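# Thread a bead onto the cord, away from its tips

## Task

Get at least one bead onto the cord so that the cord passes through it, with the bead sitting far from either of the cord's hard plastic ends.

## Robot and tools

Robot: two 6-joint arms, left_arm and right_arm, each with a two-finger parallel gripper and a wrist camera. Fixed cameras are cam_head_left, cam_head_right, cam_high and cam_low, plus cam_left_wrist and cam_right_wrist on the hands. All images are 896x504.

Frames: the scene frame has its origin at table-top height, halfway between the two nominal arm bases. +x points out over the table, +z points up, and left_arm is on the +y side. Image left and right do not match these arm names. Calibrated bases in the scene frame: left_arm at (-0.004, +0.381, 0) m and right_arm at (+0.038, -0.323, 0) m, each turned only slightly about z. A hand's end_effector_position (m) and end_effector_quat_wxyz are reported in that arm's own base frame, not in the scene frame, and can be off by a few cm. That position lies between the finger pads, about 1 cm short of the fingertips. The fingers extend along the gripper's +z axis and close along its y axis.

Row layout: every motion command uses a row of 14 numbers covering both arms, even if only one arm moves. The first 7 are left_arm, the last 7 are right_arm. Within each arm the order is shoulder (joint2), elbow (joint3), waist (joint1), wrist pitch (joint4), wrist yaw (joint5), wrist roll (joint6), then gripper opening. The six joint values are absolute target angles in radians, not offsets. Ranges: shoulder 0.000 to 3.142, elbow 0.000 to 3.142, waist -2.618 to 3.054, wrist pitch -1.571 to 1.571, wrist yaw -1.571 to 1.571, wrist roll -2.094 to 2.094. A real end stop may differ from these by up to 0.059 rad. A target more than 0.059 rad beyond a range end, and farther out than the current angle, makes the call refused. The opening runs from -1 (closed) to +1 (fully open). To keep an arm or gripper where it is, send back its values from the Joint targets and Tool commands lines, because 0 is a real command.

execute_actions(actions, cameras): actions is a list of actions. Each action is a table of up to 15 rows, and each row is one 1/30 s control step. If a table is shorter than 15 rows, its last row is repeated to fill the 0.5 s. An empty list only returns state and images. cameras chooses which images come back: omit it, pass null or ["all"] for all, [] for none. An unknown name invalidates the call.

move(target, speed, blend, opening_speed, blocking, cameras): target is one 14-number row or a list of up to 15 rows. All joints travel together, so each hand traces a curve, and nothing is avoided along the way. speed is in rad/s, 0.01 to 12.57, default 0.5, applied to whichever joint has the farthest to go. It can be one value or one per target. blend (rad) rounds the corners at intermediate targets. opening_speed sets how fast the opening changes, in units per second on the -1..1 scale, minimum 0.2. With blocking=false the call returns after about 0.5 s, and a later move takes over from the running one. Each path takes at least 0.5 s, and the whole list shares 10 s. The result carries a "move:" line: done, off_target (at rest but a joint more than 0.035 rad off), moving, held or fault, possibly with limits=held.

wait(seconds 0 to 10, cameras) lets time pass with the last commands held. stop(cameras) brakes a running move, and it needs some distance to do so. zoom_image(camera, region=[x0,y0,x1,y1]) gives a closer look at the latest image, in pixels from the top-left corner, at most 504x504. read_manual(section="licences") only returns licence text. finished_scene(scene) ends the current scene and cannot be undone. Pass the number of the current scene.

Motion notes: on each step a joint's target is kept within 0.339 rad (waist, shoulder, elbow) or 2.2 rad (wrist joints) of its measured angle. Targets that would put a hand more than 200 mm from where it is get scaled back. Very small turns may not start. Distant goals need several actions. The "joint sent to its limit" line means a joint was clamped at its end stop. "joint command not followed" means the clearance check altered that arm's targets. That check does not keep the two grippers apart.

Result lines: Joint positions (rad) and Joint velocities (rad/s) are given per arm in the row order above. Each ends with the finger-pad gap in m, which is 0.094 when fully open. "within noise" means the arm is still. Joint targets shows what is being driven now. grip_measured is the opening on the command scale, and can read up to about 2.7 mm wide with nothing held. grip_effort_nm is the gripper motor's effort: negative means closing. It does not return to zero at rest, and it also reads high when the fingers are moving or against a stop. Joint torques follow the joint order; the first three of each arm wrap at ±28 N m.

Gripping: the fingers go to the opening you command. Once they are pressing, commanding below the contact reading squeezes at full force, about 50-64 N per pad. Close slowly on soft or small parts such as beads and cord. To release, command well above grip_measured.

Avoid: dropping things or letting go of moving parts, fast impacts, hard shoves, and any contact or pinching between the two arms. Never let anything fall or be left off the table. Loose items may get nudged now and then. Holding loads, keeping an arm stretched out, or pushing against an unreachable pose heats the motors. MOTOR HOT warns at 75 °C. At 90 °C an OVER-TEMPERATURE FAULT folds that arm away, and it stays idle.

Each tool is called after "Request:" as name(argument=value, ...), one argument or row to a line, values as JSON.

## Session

Request:
execute_actions(
  actions=[],
)

Request:
zoom_image(
  camera="cam_high",
  region=[280, 100, 680, 400],
)

Scene clock: 0.00 s.
left_arm: end_effector_position=(+0.4037, +0.0121, +0.1102) grip_measured=+1.000 grip_effort_nm=n/a end_effector_quat_wxyz=(+0.590, -0.022, +0.806, +0.037) | right_arm: end_effector_position=(+0.4107, -0.0136, +0.1308) grip_measured=+1.000 grip_effort_nm=n/a end_effector_quat_wxyz=(+0.636, +0.016, +0.771, -0.041)
Joint names: [shoulder, elbow, waist, wrist pitch, wrist yaw, wrist roll]
Joint positions: left_arm=[1.534 0.395 -0.018 0.833 -0.104 0.002 0.094] | right_arm=[1.572 0.383 0.002 0.999 0.086 -0.027 0.094]
Joint velocities: within noise
Joint torques (N m): no reading
Heat: left arm: 26 °C; right arm: 26 °C.
Joint targets: left_arm=[1.523 0.406 -0.018 0.843 -0.105 0.001] | right_arm=[1.561 0.393 0.002 1.008 0.087 -0.027]
Tool commands: left_gripper/opening=+1.0 right_gripper/opening=+1.0
camera_calibration:
cam_left_wrist: T_world_to_cam=[[0.0385987, -0.987031, -0.155819, 0.0179727], [-0.870684, 0.0432949, -0.489933, 0.430825], [0.490326, 0.15458, -0.857721, 0.00785137], [0, 0, 0, 1]] pos_world=[0.370569, -0.00212655, 0.22061]
cam_right_wrist: T_world_to_cam=[[-0.0964662, -0.993725, -0.0566169, 0.0354012], [-0.795915, 0.11117, -0.595113, 0.431394], [0.597673, -0.012346, -0.801645, -0.0248206], [0, 0, 0, 1]] pos_world=[0.361603, -0.0130855, 0.238835]

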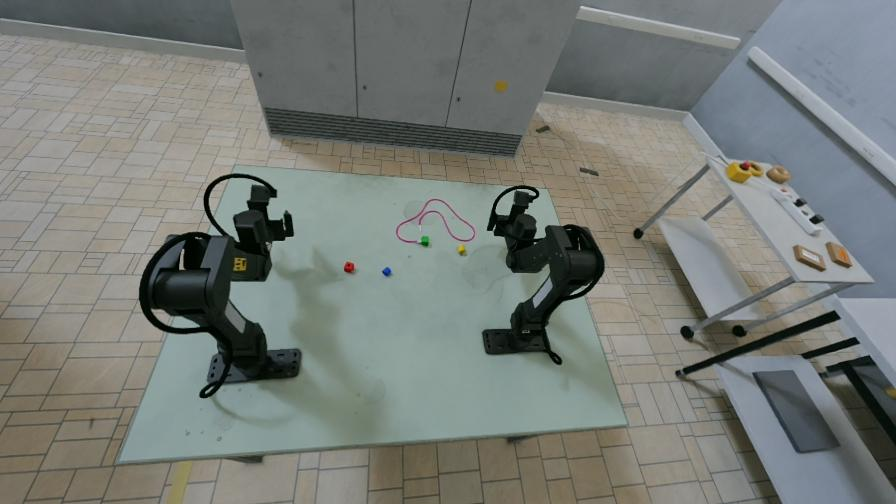

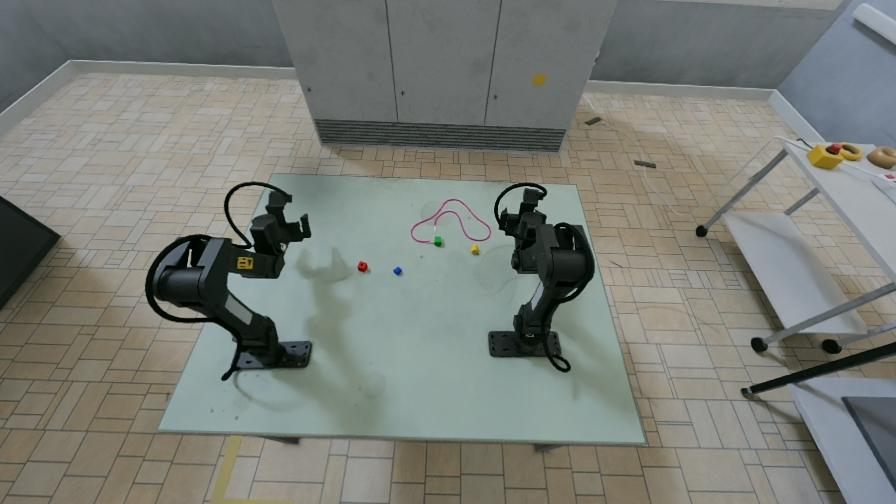

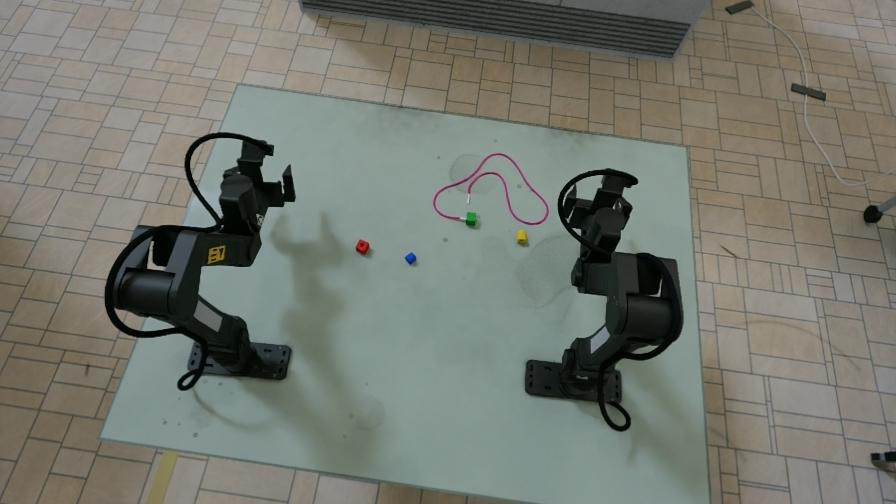

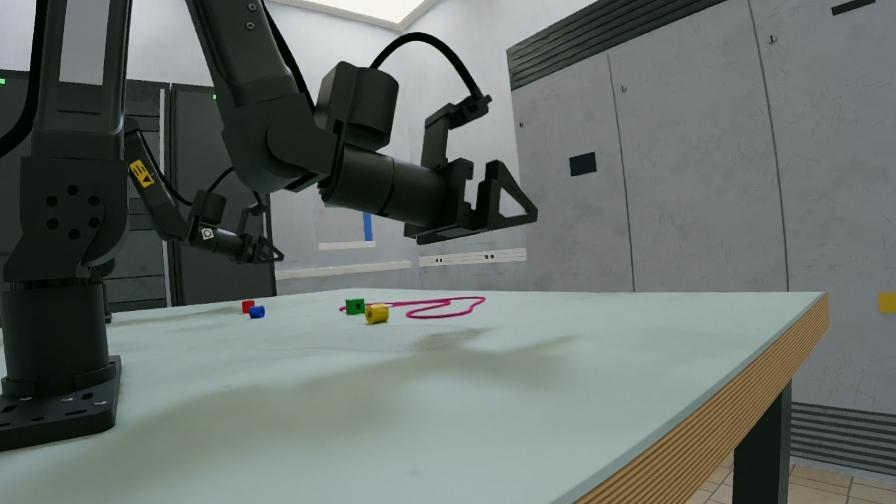

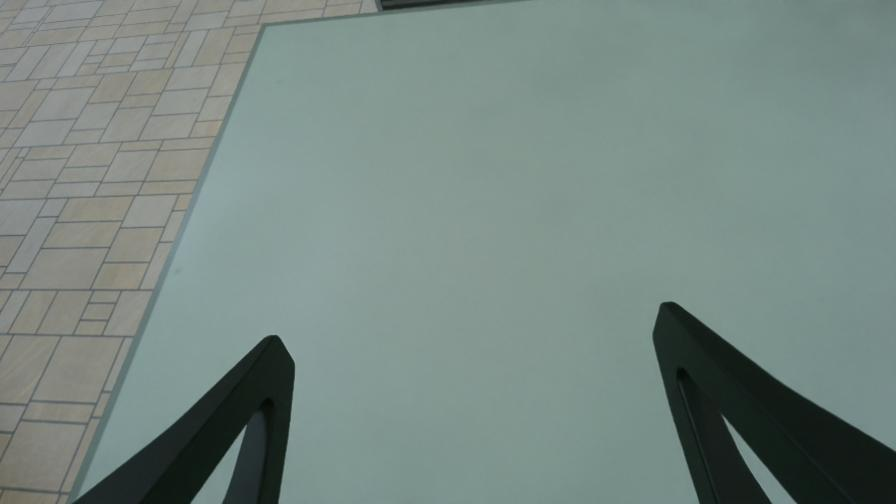

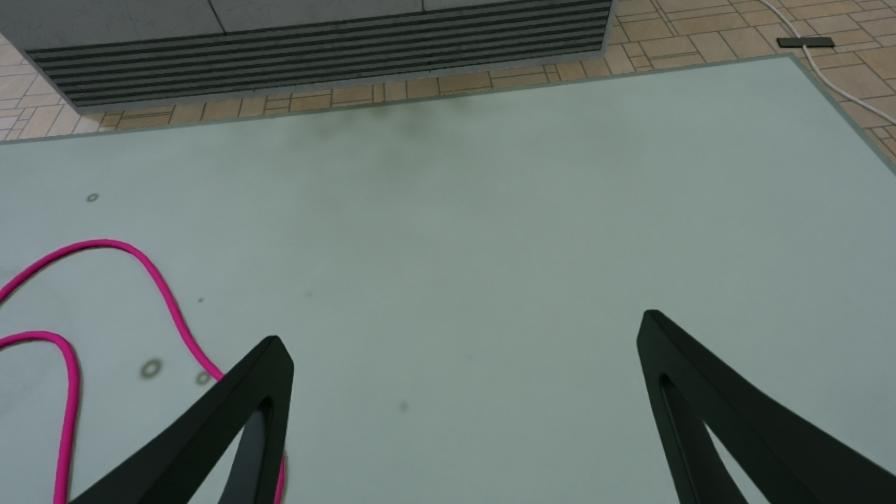

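Scaled by 1.260 from the camera's 896x504 image, which has a finer 1280x720 frame.

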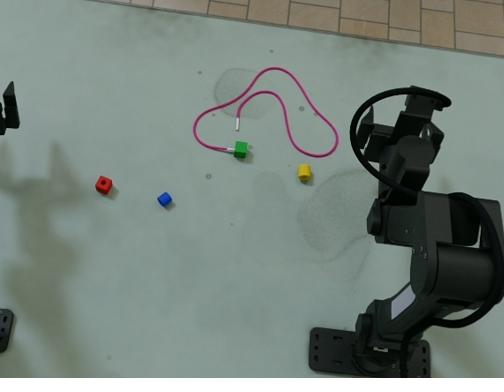

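Request:
zoom_image(
  camera="cam_high",
  region=[420, 150, 580, 260],
)

Request:
zoom_image(
  camera="cam_low",
  region=[230, 280, 510, 340],
)

Request:
zoom_image(
  camera="cam_head_right",
  region=[340, 190, 510, 290],
)

Scaled by 3.150 from the camera's 896x504 image, which has a finer 1280x720 frame.

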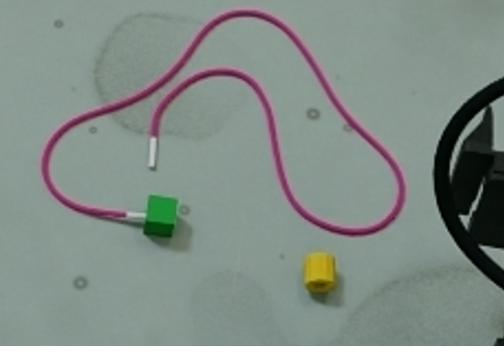

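Scaled by 1.800 from the camera's 896x504 image, which has a finer 1280x720 frame.

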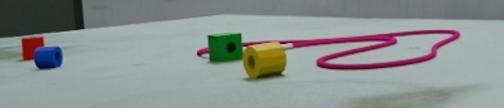

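Scaled by 2.965 from the camera's 896x504 image, which has a finer 1280x720 frame.

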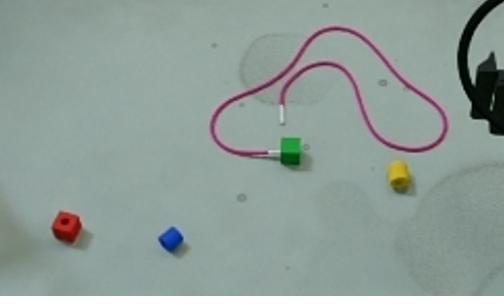

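Request:
move(
  target=[
    [1.523,0.406,-0.018,0.843,-0.105,0.001,0.5,1.5,1.2,0.3,-0.9,0,-0.45,0.1],
    [1.523,0.406,-0.018,0.843,-0.105,0.001,0.5,2.396,2.358,0.612,-1.533,0,-0.93,0.1],
  ],
  speed=0.8,
  blend=0.2,
  opening_speed=1.0,
  cameras=["cam_right_wrist"],
)

Request:
zoom_image(
  camera="cam_right_wrist",
  region=[280, 60, 640, 360],
)

Scene clock: 146.50 s.
left_arm: end_effector_position=(+0.4032, +0.0122, +0.1087) grip_measured=+0.502 grip_effort_nm=-0.085 end_effector_quat_wxyz=(+0.588, -0.022, +0.808, +0.037) | right_arm: end_effector_position=(+0.3740, +0.2623, +0.0953) grip_measured=+0.103 grip_effort_nm=-0.168 end_effector_quat_wxyz=(+0.007, +0.695, -0.719, +0.004)
Joint names: [shoulder, elbow, waist, wrist pitch, wrist yaw, wrist roll]
Joint positions: left_arm=[1.534 0.395 -0.018 0.826 -0.104 0.002 0.071] | right_arm=[2.384 2.318 0.613 -1.518 0.01 -0.923 0.052]
Joint velocities: within noise
Joint torques (N m): left_arm=[-5.91 5.68 0.03 1.68 -0.04 -0.03] | right_arm=[-11.78 8.85 -0.09 -0.19 -0.11 -0.06]
Heat: left arm: 30 °C; right arm: 32 °C.
Joint targets: left_arm=[1.523 0.406 -0.018 0.843 -0.105 0.001] | right_arm=[2.396 2.358 0.612 -1.533 0.000 -0.930]
move: off_target (right_arm); blend cut to 0 rad at target 1; right_arm: the elbow is farthest, 0.040 rad from its target
camera_calibration:
cam_right_wrist: T_world_to_cam=[[0.990825, -0.135129, -0.002602, -0.332975], [-0.0962677, -0.719127, 0.688178, 0.18409], [-0.0948642, -0.681614, -0.725537, 0.399278], [0, 0, 0, 1]] pos_world=[0.385519, 0.359543, 0.162138]
Images, in order (width x height): cam_right_wrist 896x504.

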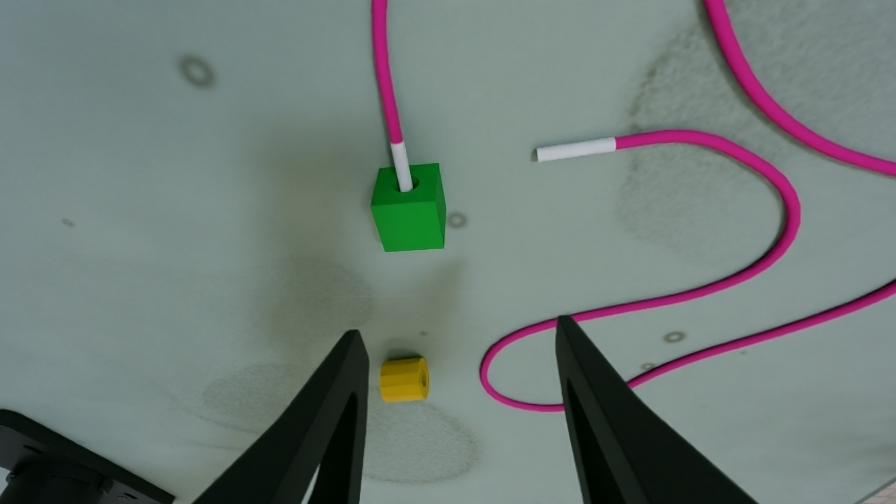

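Scaled by 1.400 from the camera's 896x504 image, which has a finer 1280x720 frame.

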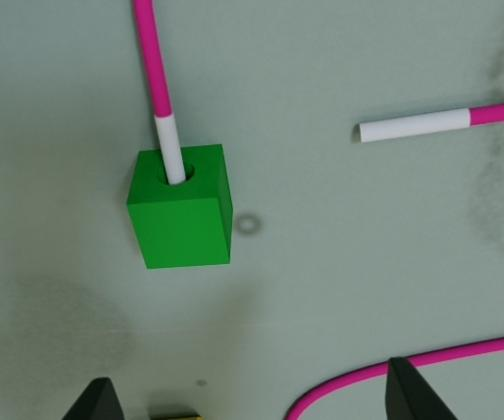

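Request:
move(
  target=[1.523,0.406,-0.018,0.843,-0.105,0.001,0.5,2.244,1.990,0.624,-1.283,0,-0.91,0.1],
  speed=0.5,
  cameras=["cam_right_wrist"],
)

Request:
zoom_image(
  camera="cam_right_wrist",
  region=[300, 100, 600, 360],
)

Scene clock: 220.57 s.
left_arm: end_effector_position=(+0.4032, +0.0122, +0.1087) grip_measured=+0.502 grip_effort_nm=-0.090 end_effector_quat_wxyz=(+0.588, -0.022, +0.808, +0.037) | right_arm: end_effector_position=(+0.3612, +0.2532, +0.0544) grip_measured=+0.103 grip_effort_nm=-0.173 end_effector_quat_wxyz=(+0.013, +0.691, -0.722, +0.003)
Joint names: [shoulder, elbow, waist, wrist pitch, wrist yaw, wrist roll]
Joint positions: left_arm=[1.534 0.395 -0.018 0.826 -0.104 0.002 0.071] | right_arm=[2.298 2.006 0.613 -1.304 0.01 -0.914 0.052]
Joint velocities: within noise
Joint torques (N m): left_arm=[-5.91 5.68 0.05 1.68 -0.04 -0.03] | right_arm=[-16.62 4.64 0.87 0.18 -0.12 0.04]
Heat: left arm: 31 °C; right arm: 29 °C.
Joint targets: left_arm=[1.523 0.406 -0.018 0.843 -0.105 0.001] | right_arm=[2.244 1.990 0.624 -1.283 0.000 -0.910]
move: off_target (right_arm); right_arm: the shoulder is farthest, 0.054 rad from its target
camera_calibration:
cam_right_wrist: T_world_to_cam=[[0.989479, -0.144254, -0.0110067, -0.318282], [-0.0962984, -0.713491, 0.694015, 0.202788], [-0.107968, -0.685654, -0.719876, 0.367648], [0, 0, 0, 1]] pos_world=[0.374156, 0.350853, 0.12042]
Images, in order (width x height): cam_right_wrist 896x504.

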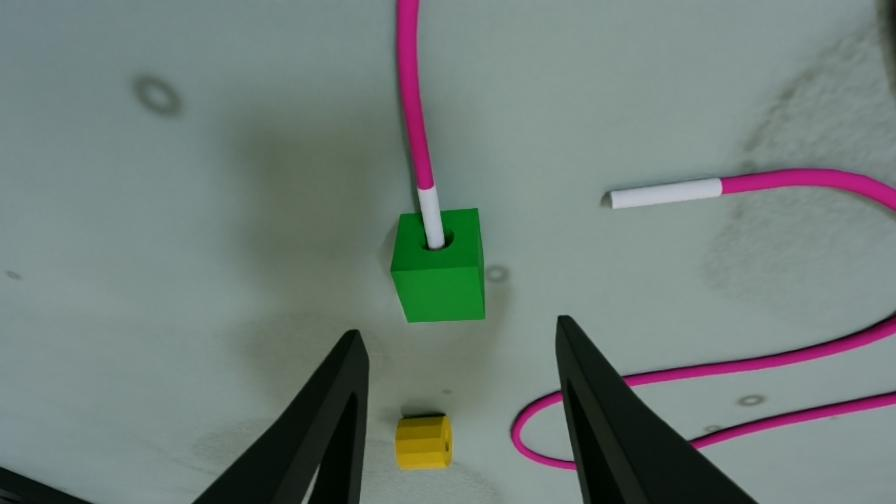

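Scaled by 1.680 from the camera's 896x504 image, which has a finer 1280x720 frame.

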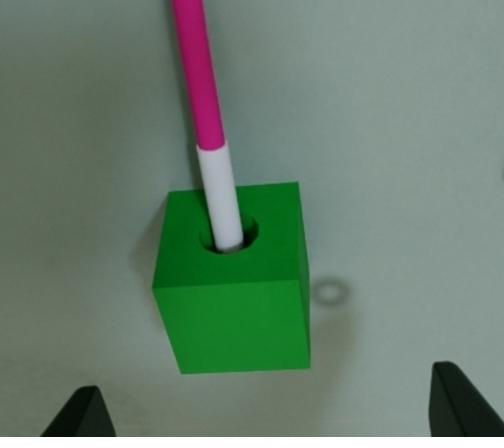

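Request:
move(
  target=[1.523,0.406,-0.018,0.843,-0.105,0.001,0.5,2.238,1.896,0.634,-1.176,0,-0.88,0.1],
  speed=0.25,
  cameras=["cam_right_wrist","cam_low"],
)

Request:
zoom_image(
  camera="cam_low",
  region=[300, 260, 440, 340],
)

Scene clock: 254.57 s.
left_arm: end_effector_position=(+0.4032, +0.0122, +0.1087) grip_measured=+0.502 grip_effort_nm=-0.090 end_effector_quat_wxyz=(+0.588, -0.022, +0.808, +0.037) | right_arm: end_effector_position=(+0.3584, +0.2579, +0.0319) grip_measured=+0.103 grip_effort_nm=-0.173 end_effector_quat_wxyz=(+0.006, +0.685, -0.728, +0.004)
Joint names: [shoulder, elbow, waist, wrist pitch, wrist yaw, wrist roll]
Joint positions: left_arm=[1.534 0.395 -0.018 0.826 -0.104 0.002 0.071] | right_arm=[2.294 1.911 0.626 -1.198 0.01 -0.884 0.052]
Joint velocities: within noise
Joint torques (N m): left_arm=[-5.93 5.68 0.03 1.68 -0.04 -0.03] | right_arm=[-16.73 4.71 0.72 0.19 -0.11 0.07]
Heat: left arm: 31 °C; right arm: 33 °C.
Joint targets: left_arm=[1.523 0.406 -0.018 0.843 -0.105 0.001] | right_arm=[2.238 1.896 0.634 -1.176 0.000 -0.880]
move: off_target (right_arm); right_arm: the shoulder is farthest, 0.056 rad from its target
camera_calibration:
cam_right_wrist: T_world_to_cam=[[0.986864, -0.161556, -0.000337644, -0.31009], [-0.117157, -0.717091, 0.687063, 0.230142], [-0.111241, -0.677997, -0.726598, 0.353797], [0, 0, 0, 1]] pos_world=[0.372336, 0.354809, 0.0988416]
Images, in order (width x height): cam_low 896x504, cam_right_wrist 896x504.

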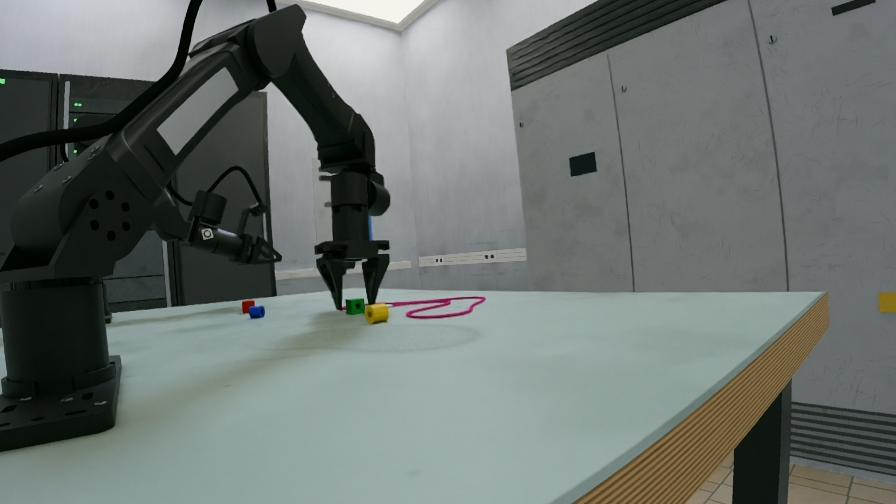

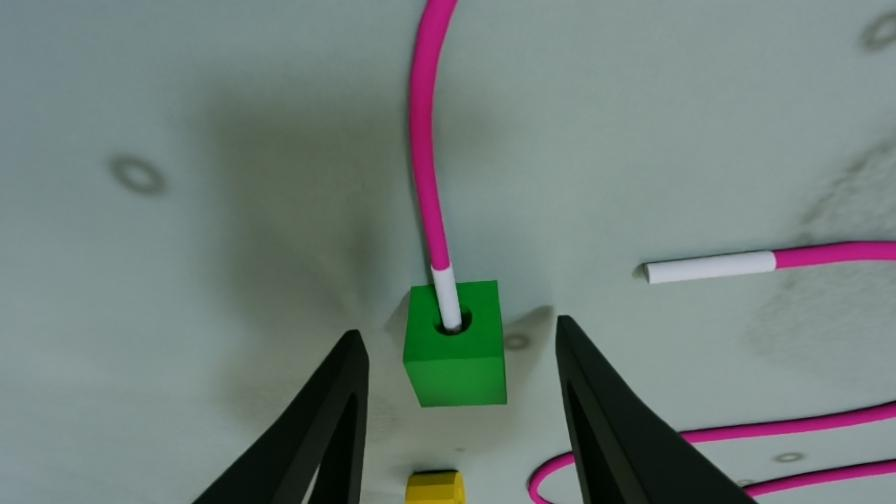

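Scaled by 3.600 from the camera's 896x504 image, which has a finer 1280x720 frame.

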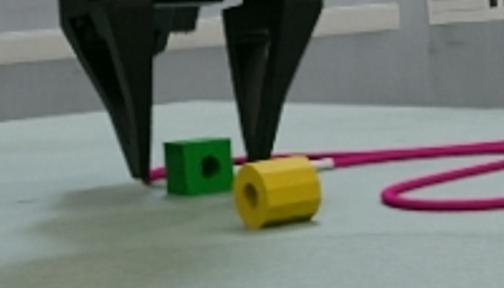

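Request:
move(
  target=[1.523,0.406,-0.018,0.843,-0.105,0.001,0.5,2.238,1.896,0.634,-1.176,0,-0.88,-0.75],
  speed=0.25,
  opening_speed=0.6,
  cameras=["cam_right_wrist","cam_low"],
)

Request:
zoom_image(
  camera="cam_right_wrist",
  region=[340, 200, 580, 420],
)

Scene clock: 269.83 s.
left_arm: end_effector_position=(+0.4032, +0.0122, +0.1087) grip_measured=+0.502 grip_effort_nm=-0.085 end_effector_quat_wxyz=(+0.588, -0.022, +0.808, +0.037) | right_arm: end_effector_position=(+0.3588, +0.2581, +0.0321) grip_measured=-0.528 grip_effort_nm=-1.053 end_effector_quat_wxyz=(+0.005, +0.685, -0.729, +0.004)
Joint names: [shoulder, elbow, waist, wrist pitch, wrist yaw, wrist roll]
Joint positions: left_arm=[1.534 0.395 -0.018 0.826 -0.104 0.002 0.071] | right_arm=[2.294 1.911 0.626 -1.196 0.01 -0.883 0.022]
Joint velocities: within noise
Joint torques (N m): left_arm=[-5.93 5.68 0.03 1.68 -0.04 -0.02] | right_arm=[-16.7 4.75 0.76 0.17 -0.1 0.04]
Heat: left arm: 32 °C; right arm: 34 °C.
Joint targets: left_arm=[1.523 0.406 -0.018 0.843 -0.105 0.001] | right_arm=[2.238 1.896 0.634 -1.176 0.000 -0.880]
move: off_target (right_arm); right_arm: the shoulder is farthest, 0.056 rad from its target
camera_calibration:
cam_right_wrist: T_world_to_cam=[[0.986735, -0.162334, 0.000993845, -0.310257], [-0.118781, -0.717801, 0.686041, 0.231079], [-0.110654, -0.677059, -0.727562, 0.353737], [0, 0, 0, 1]] pos_world=[0.372732, 0.355005, 0.0991445]
Images, in order (width x height): cam_low 896x504, cam_right_wrist 896x504.

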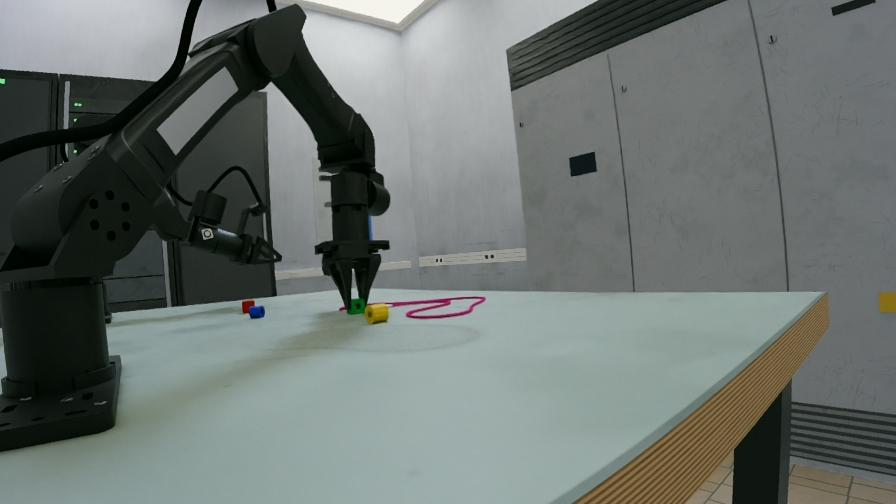

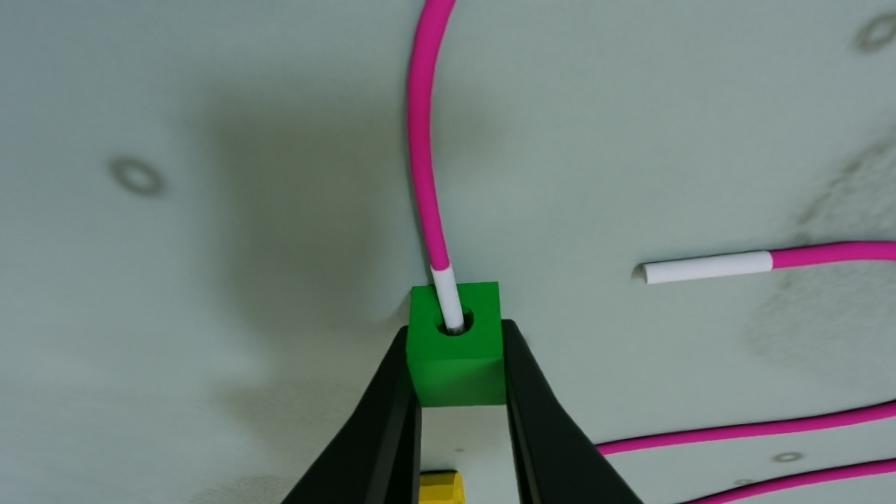

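Scaled by 2.100 from the camera's 896x504 image, which has a finer 1280x720 frame.

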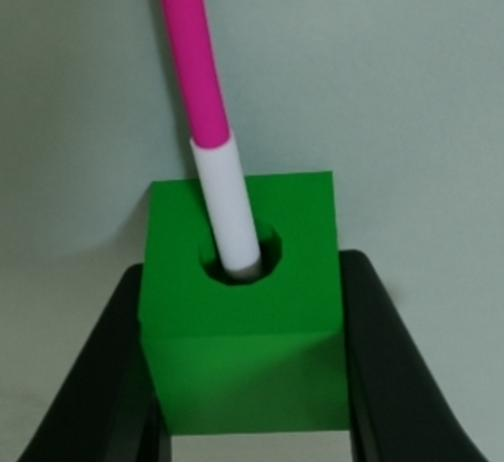

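Request:
move(
  target=[
    [1.523,0.406,-0.018,0.843,-0.105,0.001,0.5,2.285,1.955,0.637,-1.209,0,-0.88,-0.75],
    [1.523,0.406,-0.018,0.843,-0.105,0.001,0.5,2.346,2.057,0.6686,-1.249,0,-0.846,-0.75],
  ],
  speed=0.1,
  cameras=["cam_right_wrist","cam_low"],
)

Request:
zoom_image(
  camera="cam_right_wrist",
  region=[340, 200, 580, 420],
)

Scene clock: 316.50 s.
left_arm: end_effector_position=(+0.4032, +0.0122, +0.1087) grip_measured=+0.502 grip_effort_nm=-0.090 end_effector_quat_wxyz=(+0.588, -0.022, +0.808, +0.037) | right_arm: end_effector_position=(+0.3626, +0.2805, +0.0444) grip_measured=-0.528 grip_effort_nm=-1.057 end_effector_quat_wxyz=(-0.011, +0.685, -0.728, +0.006)
Joint names: [shoulder, elbow, waist, wrist pitch, wrist yaw, wrist roll]
Joint positions: left_arm=[1.534 0.395 -0.018 0.826 -0.104 0.002 0.071] | right_arm=[2.327 2.015 0.66 -1.235 0.01 -0.85 0.022]
Joint velocities: within noise
Joint torques (N m): left_arm=[-5.91 5.7 0.03 1.68 -0.05 -0.03] | right_arm=[-11.1 9.16 0.87 -0.07 -0.11 0.05]
Heat: left arm: 32 °C; right arm: 34 °C.
Joint targets: left_arm=[1.523 0.406 -0.018 0.843 -0.105 0.001] | right_arm=[2.346 2.057 0.669 -1.249 0.000 -0.846]
move: off_target (right_arm); right_arm: the elbow is farthest, 0.042 rad from its target
camera_calibration:
cam_right_wrist: T_world_to_cam=[[0.98672, -0.160681, 0.0237805, -0.311856], [-0.135239, -0.731596, 0.668189, 0.2498], [-0.0899675, -0.662532, -0.743611, 0.367381], [0, 0, 0, 1]] pos_world=[0.374549, 0.376045, 0.113691]
Images, in order (width x height): cam_low 896x504, cam_right_wrist 896x504.

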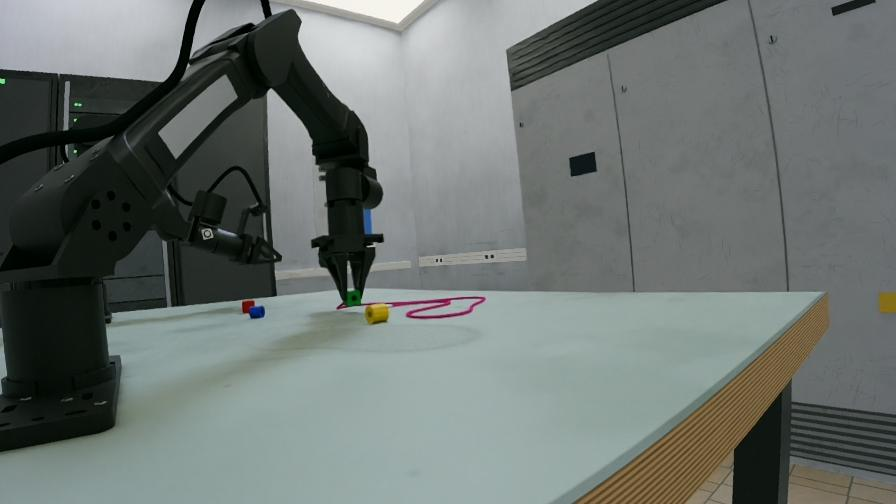

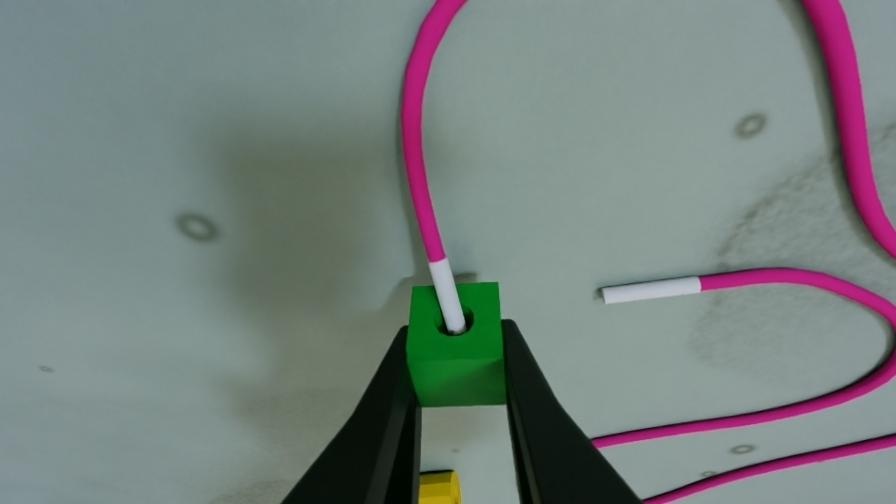

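Scaled by 2.100 from the camera's 896x504 image, which has a finer 1280x720 frame.

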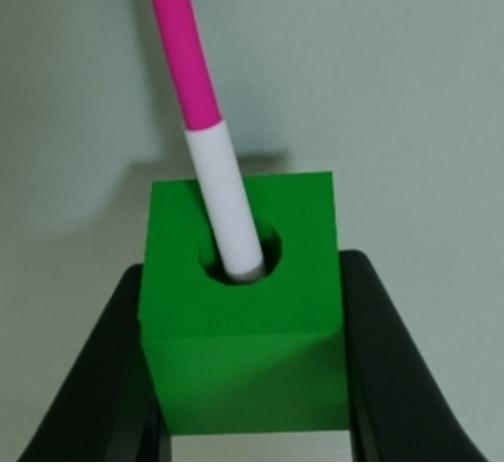

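Request:
execute_actions(
  actions=[],
  cameras=["cam_high","cam_head_left"],
)

Request:
zoom_image(
  camera="cam_high",
  region=[400, 130, 580, 280],
)

Request:
zoom_image(
  camera="cam_head_left",
  region=[370, 180, 510, 280],
)

Scene clock: 346.27 s.
left_arm: end_effector_position=(+0.4032, +0.0122, +0.1087) grip_measured=+0.502 grip_effort_nm=-0.090 end_effector_quat_wxyz=(+0.588, -0.022, +0.808, +0.037) | right_arm: end_effector_position=(+0.3624, +0.2804, +0.0444) grip_measured=-0.528 grip_effort_nm=-1.053 end_effector_quat_wxyz=(-0.011, +0.685, -0.728, +0.006)
Joint names: [shoulder, elbow, waist, wrist pitch, wrist yaw, wrist roll]
Joint positions: left_arm=[1.534 0.395 -0.018 0.826 -0.104 0.002 0.071] | right_arm=[2.327 2.015 0.66 -1.237 0.01 -0.85 0.022]
Joint velocities: within noise
Joint torques (N m): left_arm=[-5.91 5.68 0.02 1.68 -0.04 -0.03] | right_arm=[-11.07 9.16 0.73 -0.07 -0.1 0.03]
Heat: left arm: 32 °C; right arm: 32 °C.
Joint targets: left_arm=[1.523 0.406 -0.018 0.843 -0.105 0.001] | right_arm=[2.346 2.057 0.669 -1.249 0.000 -0.846]
Tool commands: left_gripper/opening=+0.5 right_gripper/opening=-0.75
Images, in order (width x height): cam_head_left 896x504, cam_high 896x504.

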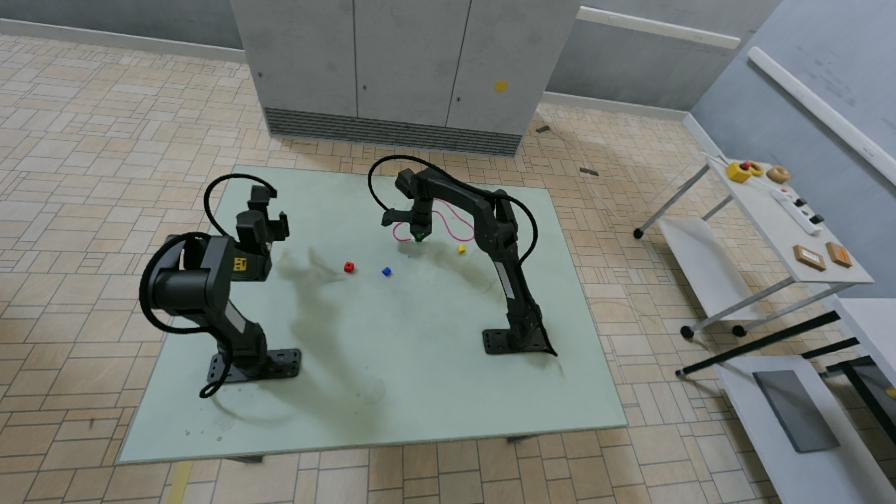

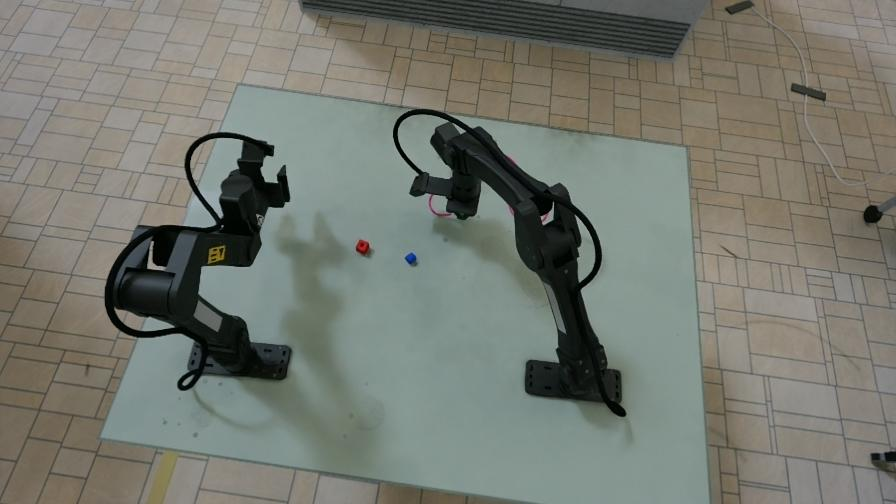

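Scaled by 2.800 from the camera's 896x504 image, which has a finer 1280x720 frame.

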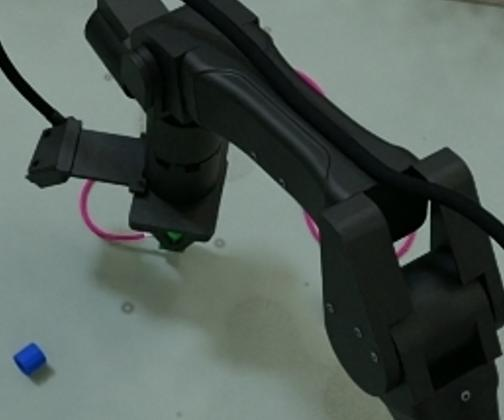

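Scaled by 3.600 from the camera's 896x504 image, which has a finer 1280x720 frame.

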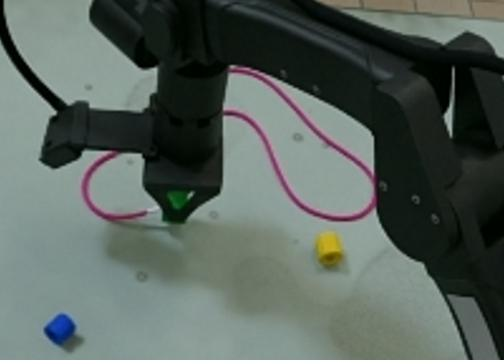

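Request:
move(
  target=[1.523,0.406,-0.018,0.843,-0.105,0.001,0.5,2.372,2.057,0.6686,-1.236,0,-0.846,-0.75],
  speed=0.1,
  cameras=["cam_right_wrist","cam_low"],
)

Request:
zoom_image(
  camera="cam_right_wrist",
  region=[340, 200, 580, 420],
)

Request:
zoom_image(
  camera="cam_low",
  region=[300, 260, 440, 340],
)

Scene clock: 377.43 s.
left_arm: end_effector_position=(+0.4032, +0.0122, +0.1087) grip_measured=+0.502 grip_effort_nm=-0.090 end_effector_quat_wxyz=(+0.588, -0.022, +0.808, +0.037) | right_arm: end_effector_position=(+0.3607, +0.2791, +0.0327) grip_measured=-0.528 grip_effort_nm=-1.057 end_effector_quat_wxyz=(+0.002, +0.685, -0.728, +0.005)
Joint names: [shoulder, elbow, waist, wrist pitch, wrist yaw, wrist roll]
Joint positions: left_arm=[1.534 0.395 -0.018 0.826 -0.104 0.002 0.071] | right_arm=[2.354 2.015 0.66 -1.237 0.01 -0.85 0.022]
Joint velocities: within noise
Joint torques (N m): left_arm=[-5.91 5.68 0.02 1.68 -0.04 -0.02] | right_arm=[-11.28 9.09 0.75 0.02 -0.1 0.04]
Heat: left arm: 32 °C; right arm: 32 °C.
Joint targets: left_arm=[1.523 0.406 -0.018 0.843 -0.105 0.001] | right_arm=[2.372 2.057 0.669 -1.236 0.000 -0.846]
move: off_target (right_arm); right_arm: the elbow is farthest, 0.042 rad from its target
camera_calibration:
cam_right_wrist: T_world_to_cam=[[0.986912, -0.161189, 0.00481452, -0.309244], [-0.120924, -0.719972, 0.683387, 0.247301], [-0.106688, -0.675025, -0.730041, 0.366644], [0, 0, 0, 1]] pos_world=[0.374218, 0.375697, 0.100152]
Images, in order (width x height): cam_low 896x504, cam_right_wrist 896x504.

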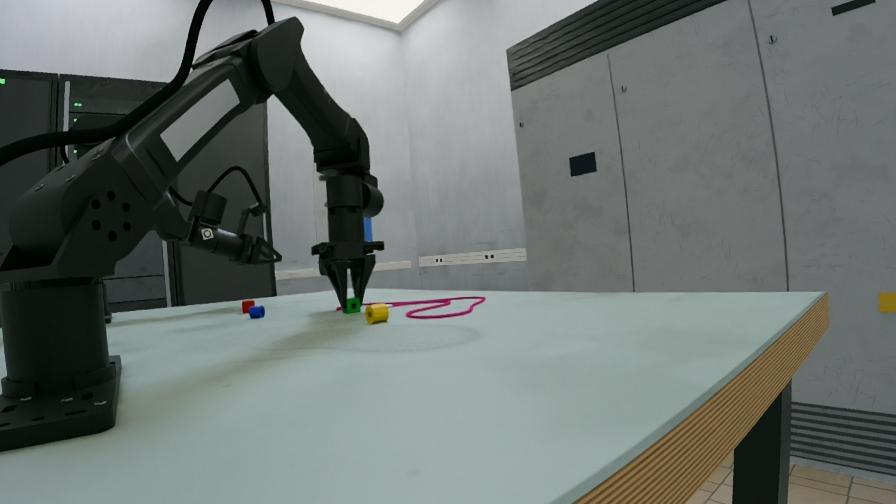

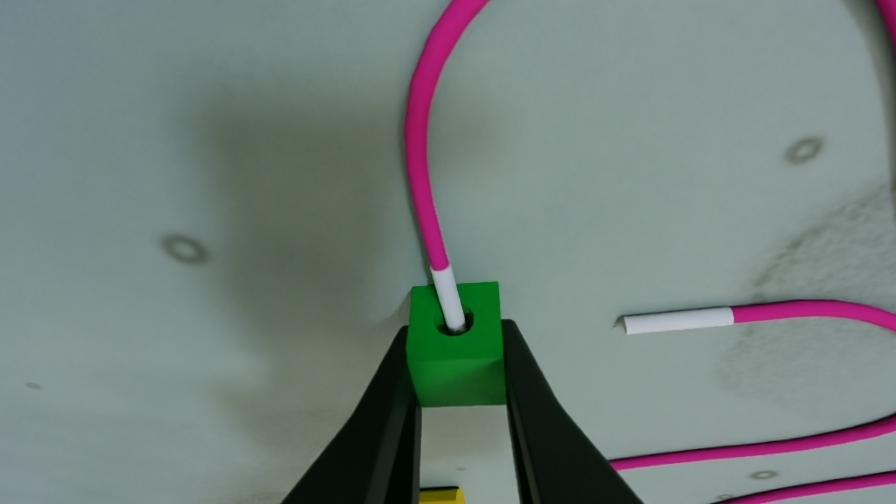

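Scaled by 2.100 from the camera's 896x504 image, which has a finer 1280x720 frame.

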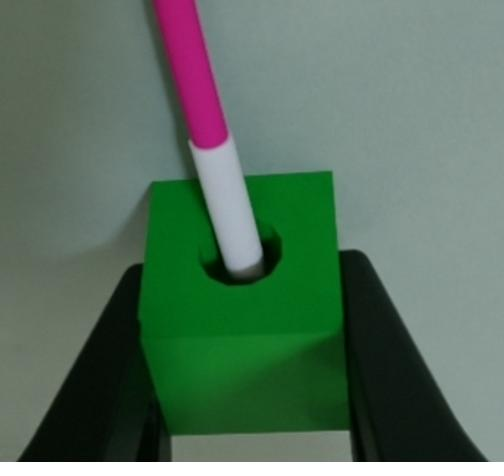

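Scaled by 3.600 from the camera's 896x504 image, which has a finer 1280x720 frame.

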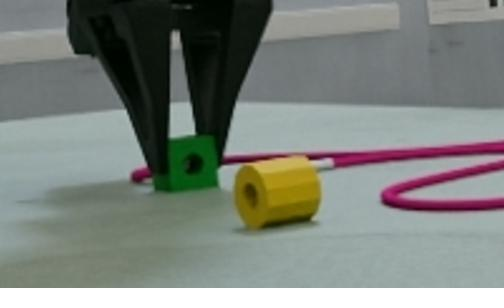

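Request:
move(
  target=[
    [1.523,0.406,-0.018,0.843,-0.105,0.001,0.1,2.372,2.057,0.6686,-1.236,0,-0.846,0.1],
    [1.5,1.2,-0.45,-0.9,0,0,0.1,2.35,2.19,0.655,-1.365,0,-0.80,0.1],
    [2.166,1.97,-0.884,-1.375,0,0,0.1,2.165,1.819,0.566,-0.904,0,0.48,0.1],
  ],
  speed=[0.3,0.6,0.8],
  opening_speed=0.8,
  cameras=["cam_right_wrist","cam_left_wrist","cam_high"],
)

Request:
zoom_image(
  camera="cam_left_wrist",
  region=[280, 60, 640, 360],
)

Scene clock: 506.00 s.
left_arm: end_effector_position=(+0.2638, -0.3196, +0.0990) grip_measured=+0.102 grip_effort_nm=-0.090 end_effector_quat_wxyz=(-0.003, +0.429, +0.903, +0.003) | right_arm: end_effector_position=(+0.4131, +0.2668, +0.0512) grip_measured=+0.097 grip_effort_nm=0.120 end_effector_quat_wxyz=(+0.110, -0.048, +0.991, +0.063)
Joint names: [shoulder, elbow, waist, wrist pitch, wrist yaw, wrist roll]
Joint positions: left_arm=[2.149 1.94 -0.885 -1.369 -0.003 0.002 0.052] | right_arm=[2.222 1.836 0.572 -0.931 0.001 0.474 0.052]
Joint velocities: within noise
Joint torques (N m): left_arm=[-9.84 7.65 0.03 0.28 0.01 -0.03] | right_arm=[-16.7 5.05 -0.5 0.75 -0.02 0.06]
Heat: left arm: 32 °C; right arm: 38 °C.
Joint targets: left_arm=[2.166 1.970 -0.884 -1.375 0.000 0.000] | right_arm=[2.165 1.819 0.566 -0.904 0.000 0.480]
move: off_target (right_arm); right_arm: the shoulder is farthest, 0.057 rad from its target
camera_calibration:
cam_left_wrist: T_world_to_cam=[[-0.850252, -0.526376, -0.000368328, 0.0604877], [-0.385112, 0.621592, 0.682138, 0.258672], [-0.358832, 0.580131, -0.731223, 0.465579], [0, 0, 0, 1]] pos_world=[0.318113, -0.399046, 0.164014]
cam_right_wrist: T_world_to_cam=[[0.0113988, -0.990733, -0.135347, 0.268379], [-0.862825, -0.0781549, 0.499424, 0.376809], [-0.505374, 0.111088, -0.85572, 0.338791], [0, 0, 0, 1]] pos_world=[0.493277, 0.257706, 0.138047]
Images, in order (width x height): cam_high 896x504, cam_left_wrist 896x504, cam_right_wrist 896x504.

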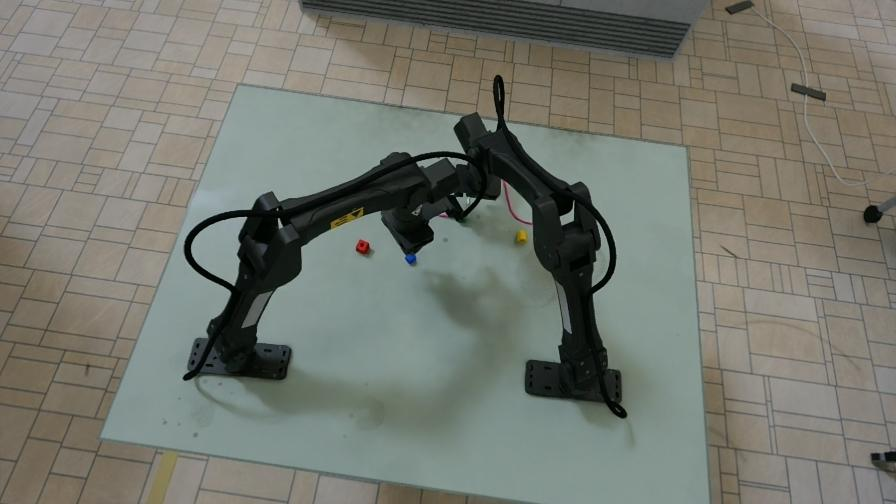

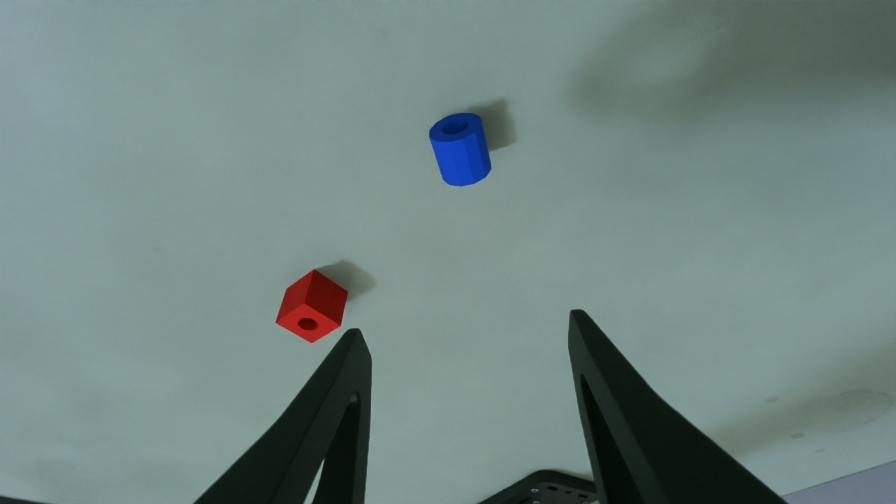

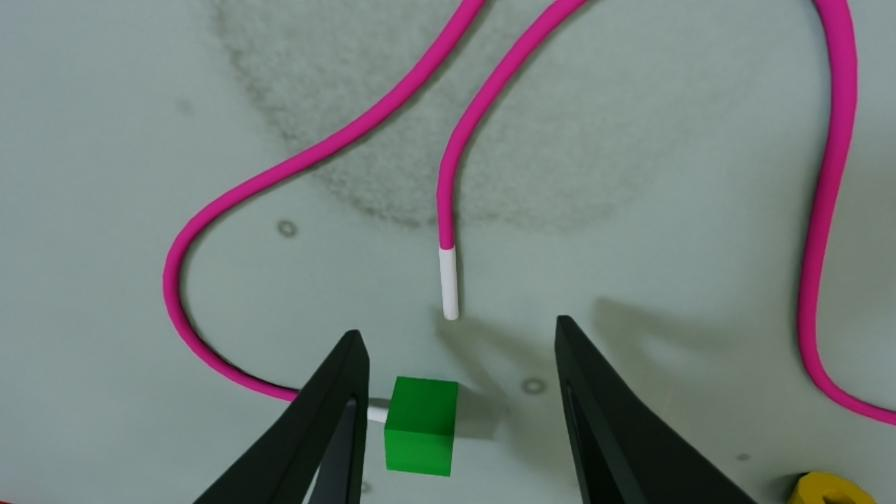

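Scaled by 1.400 from the camera's 896x504 image, which has a finer 1280x720 frame.

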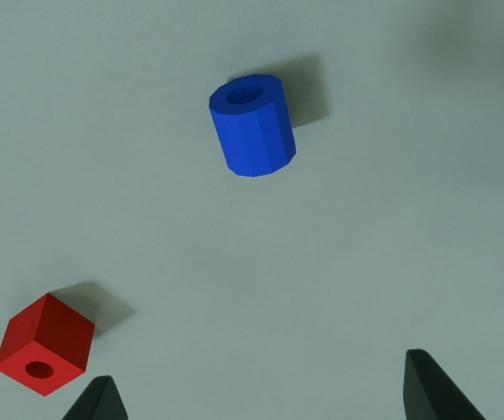

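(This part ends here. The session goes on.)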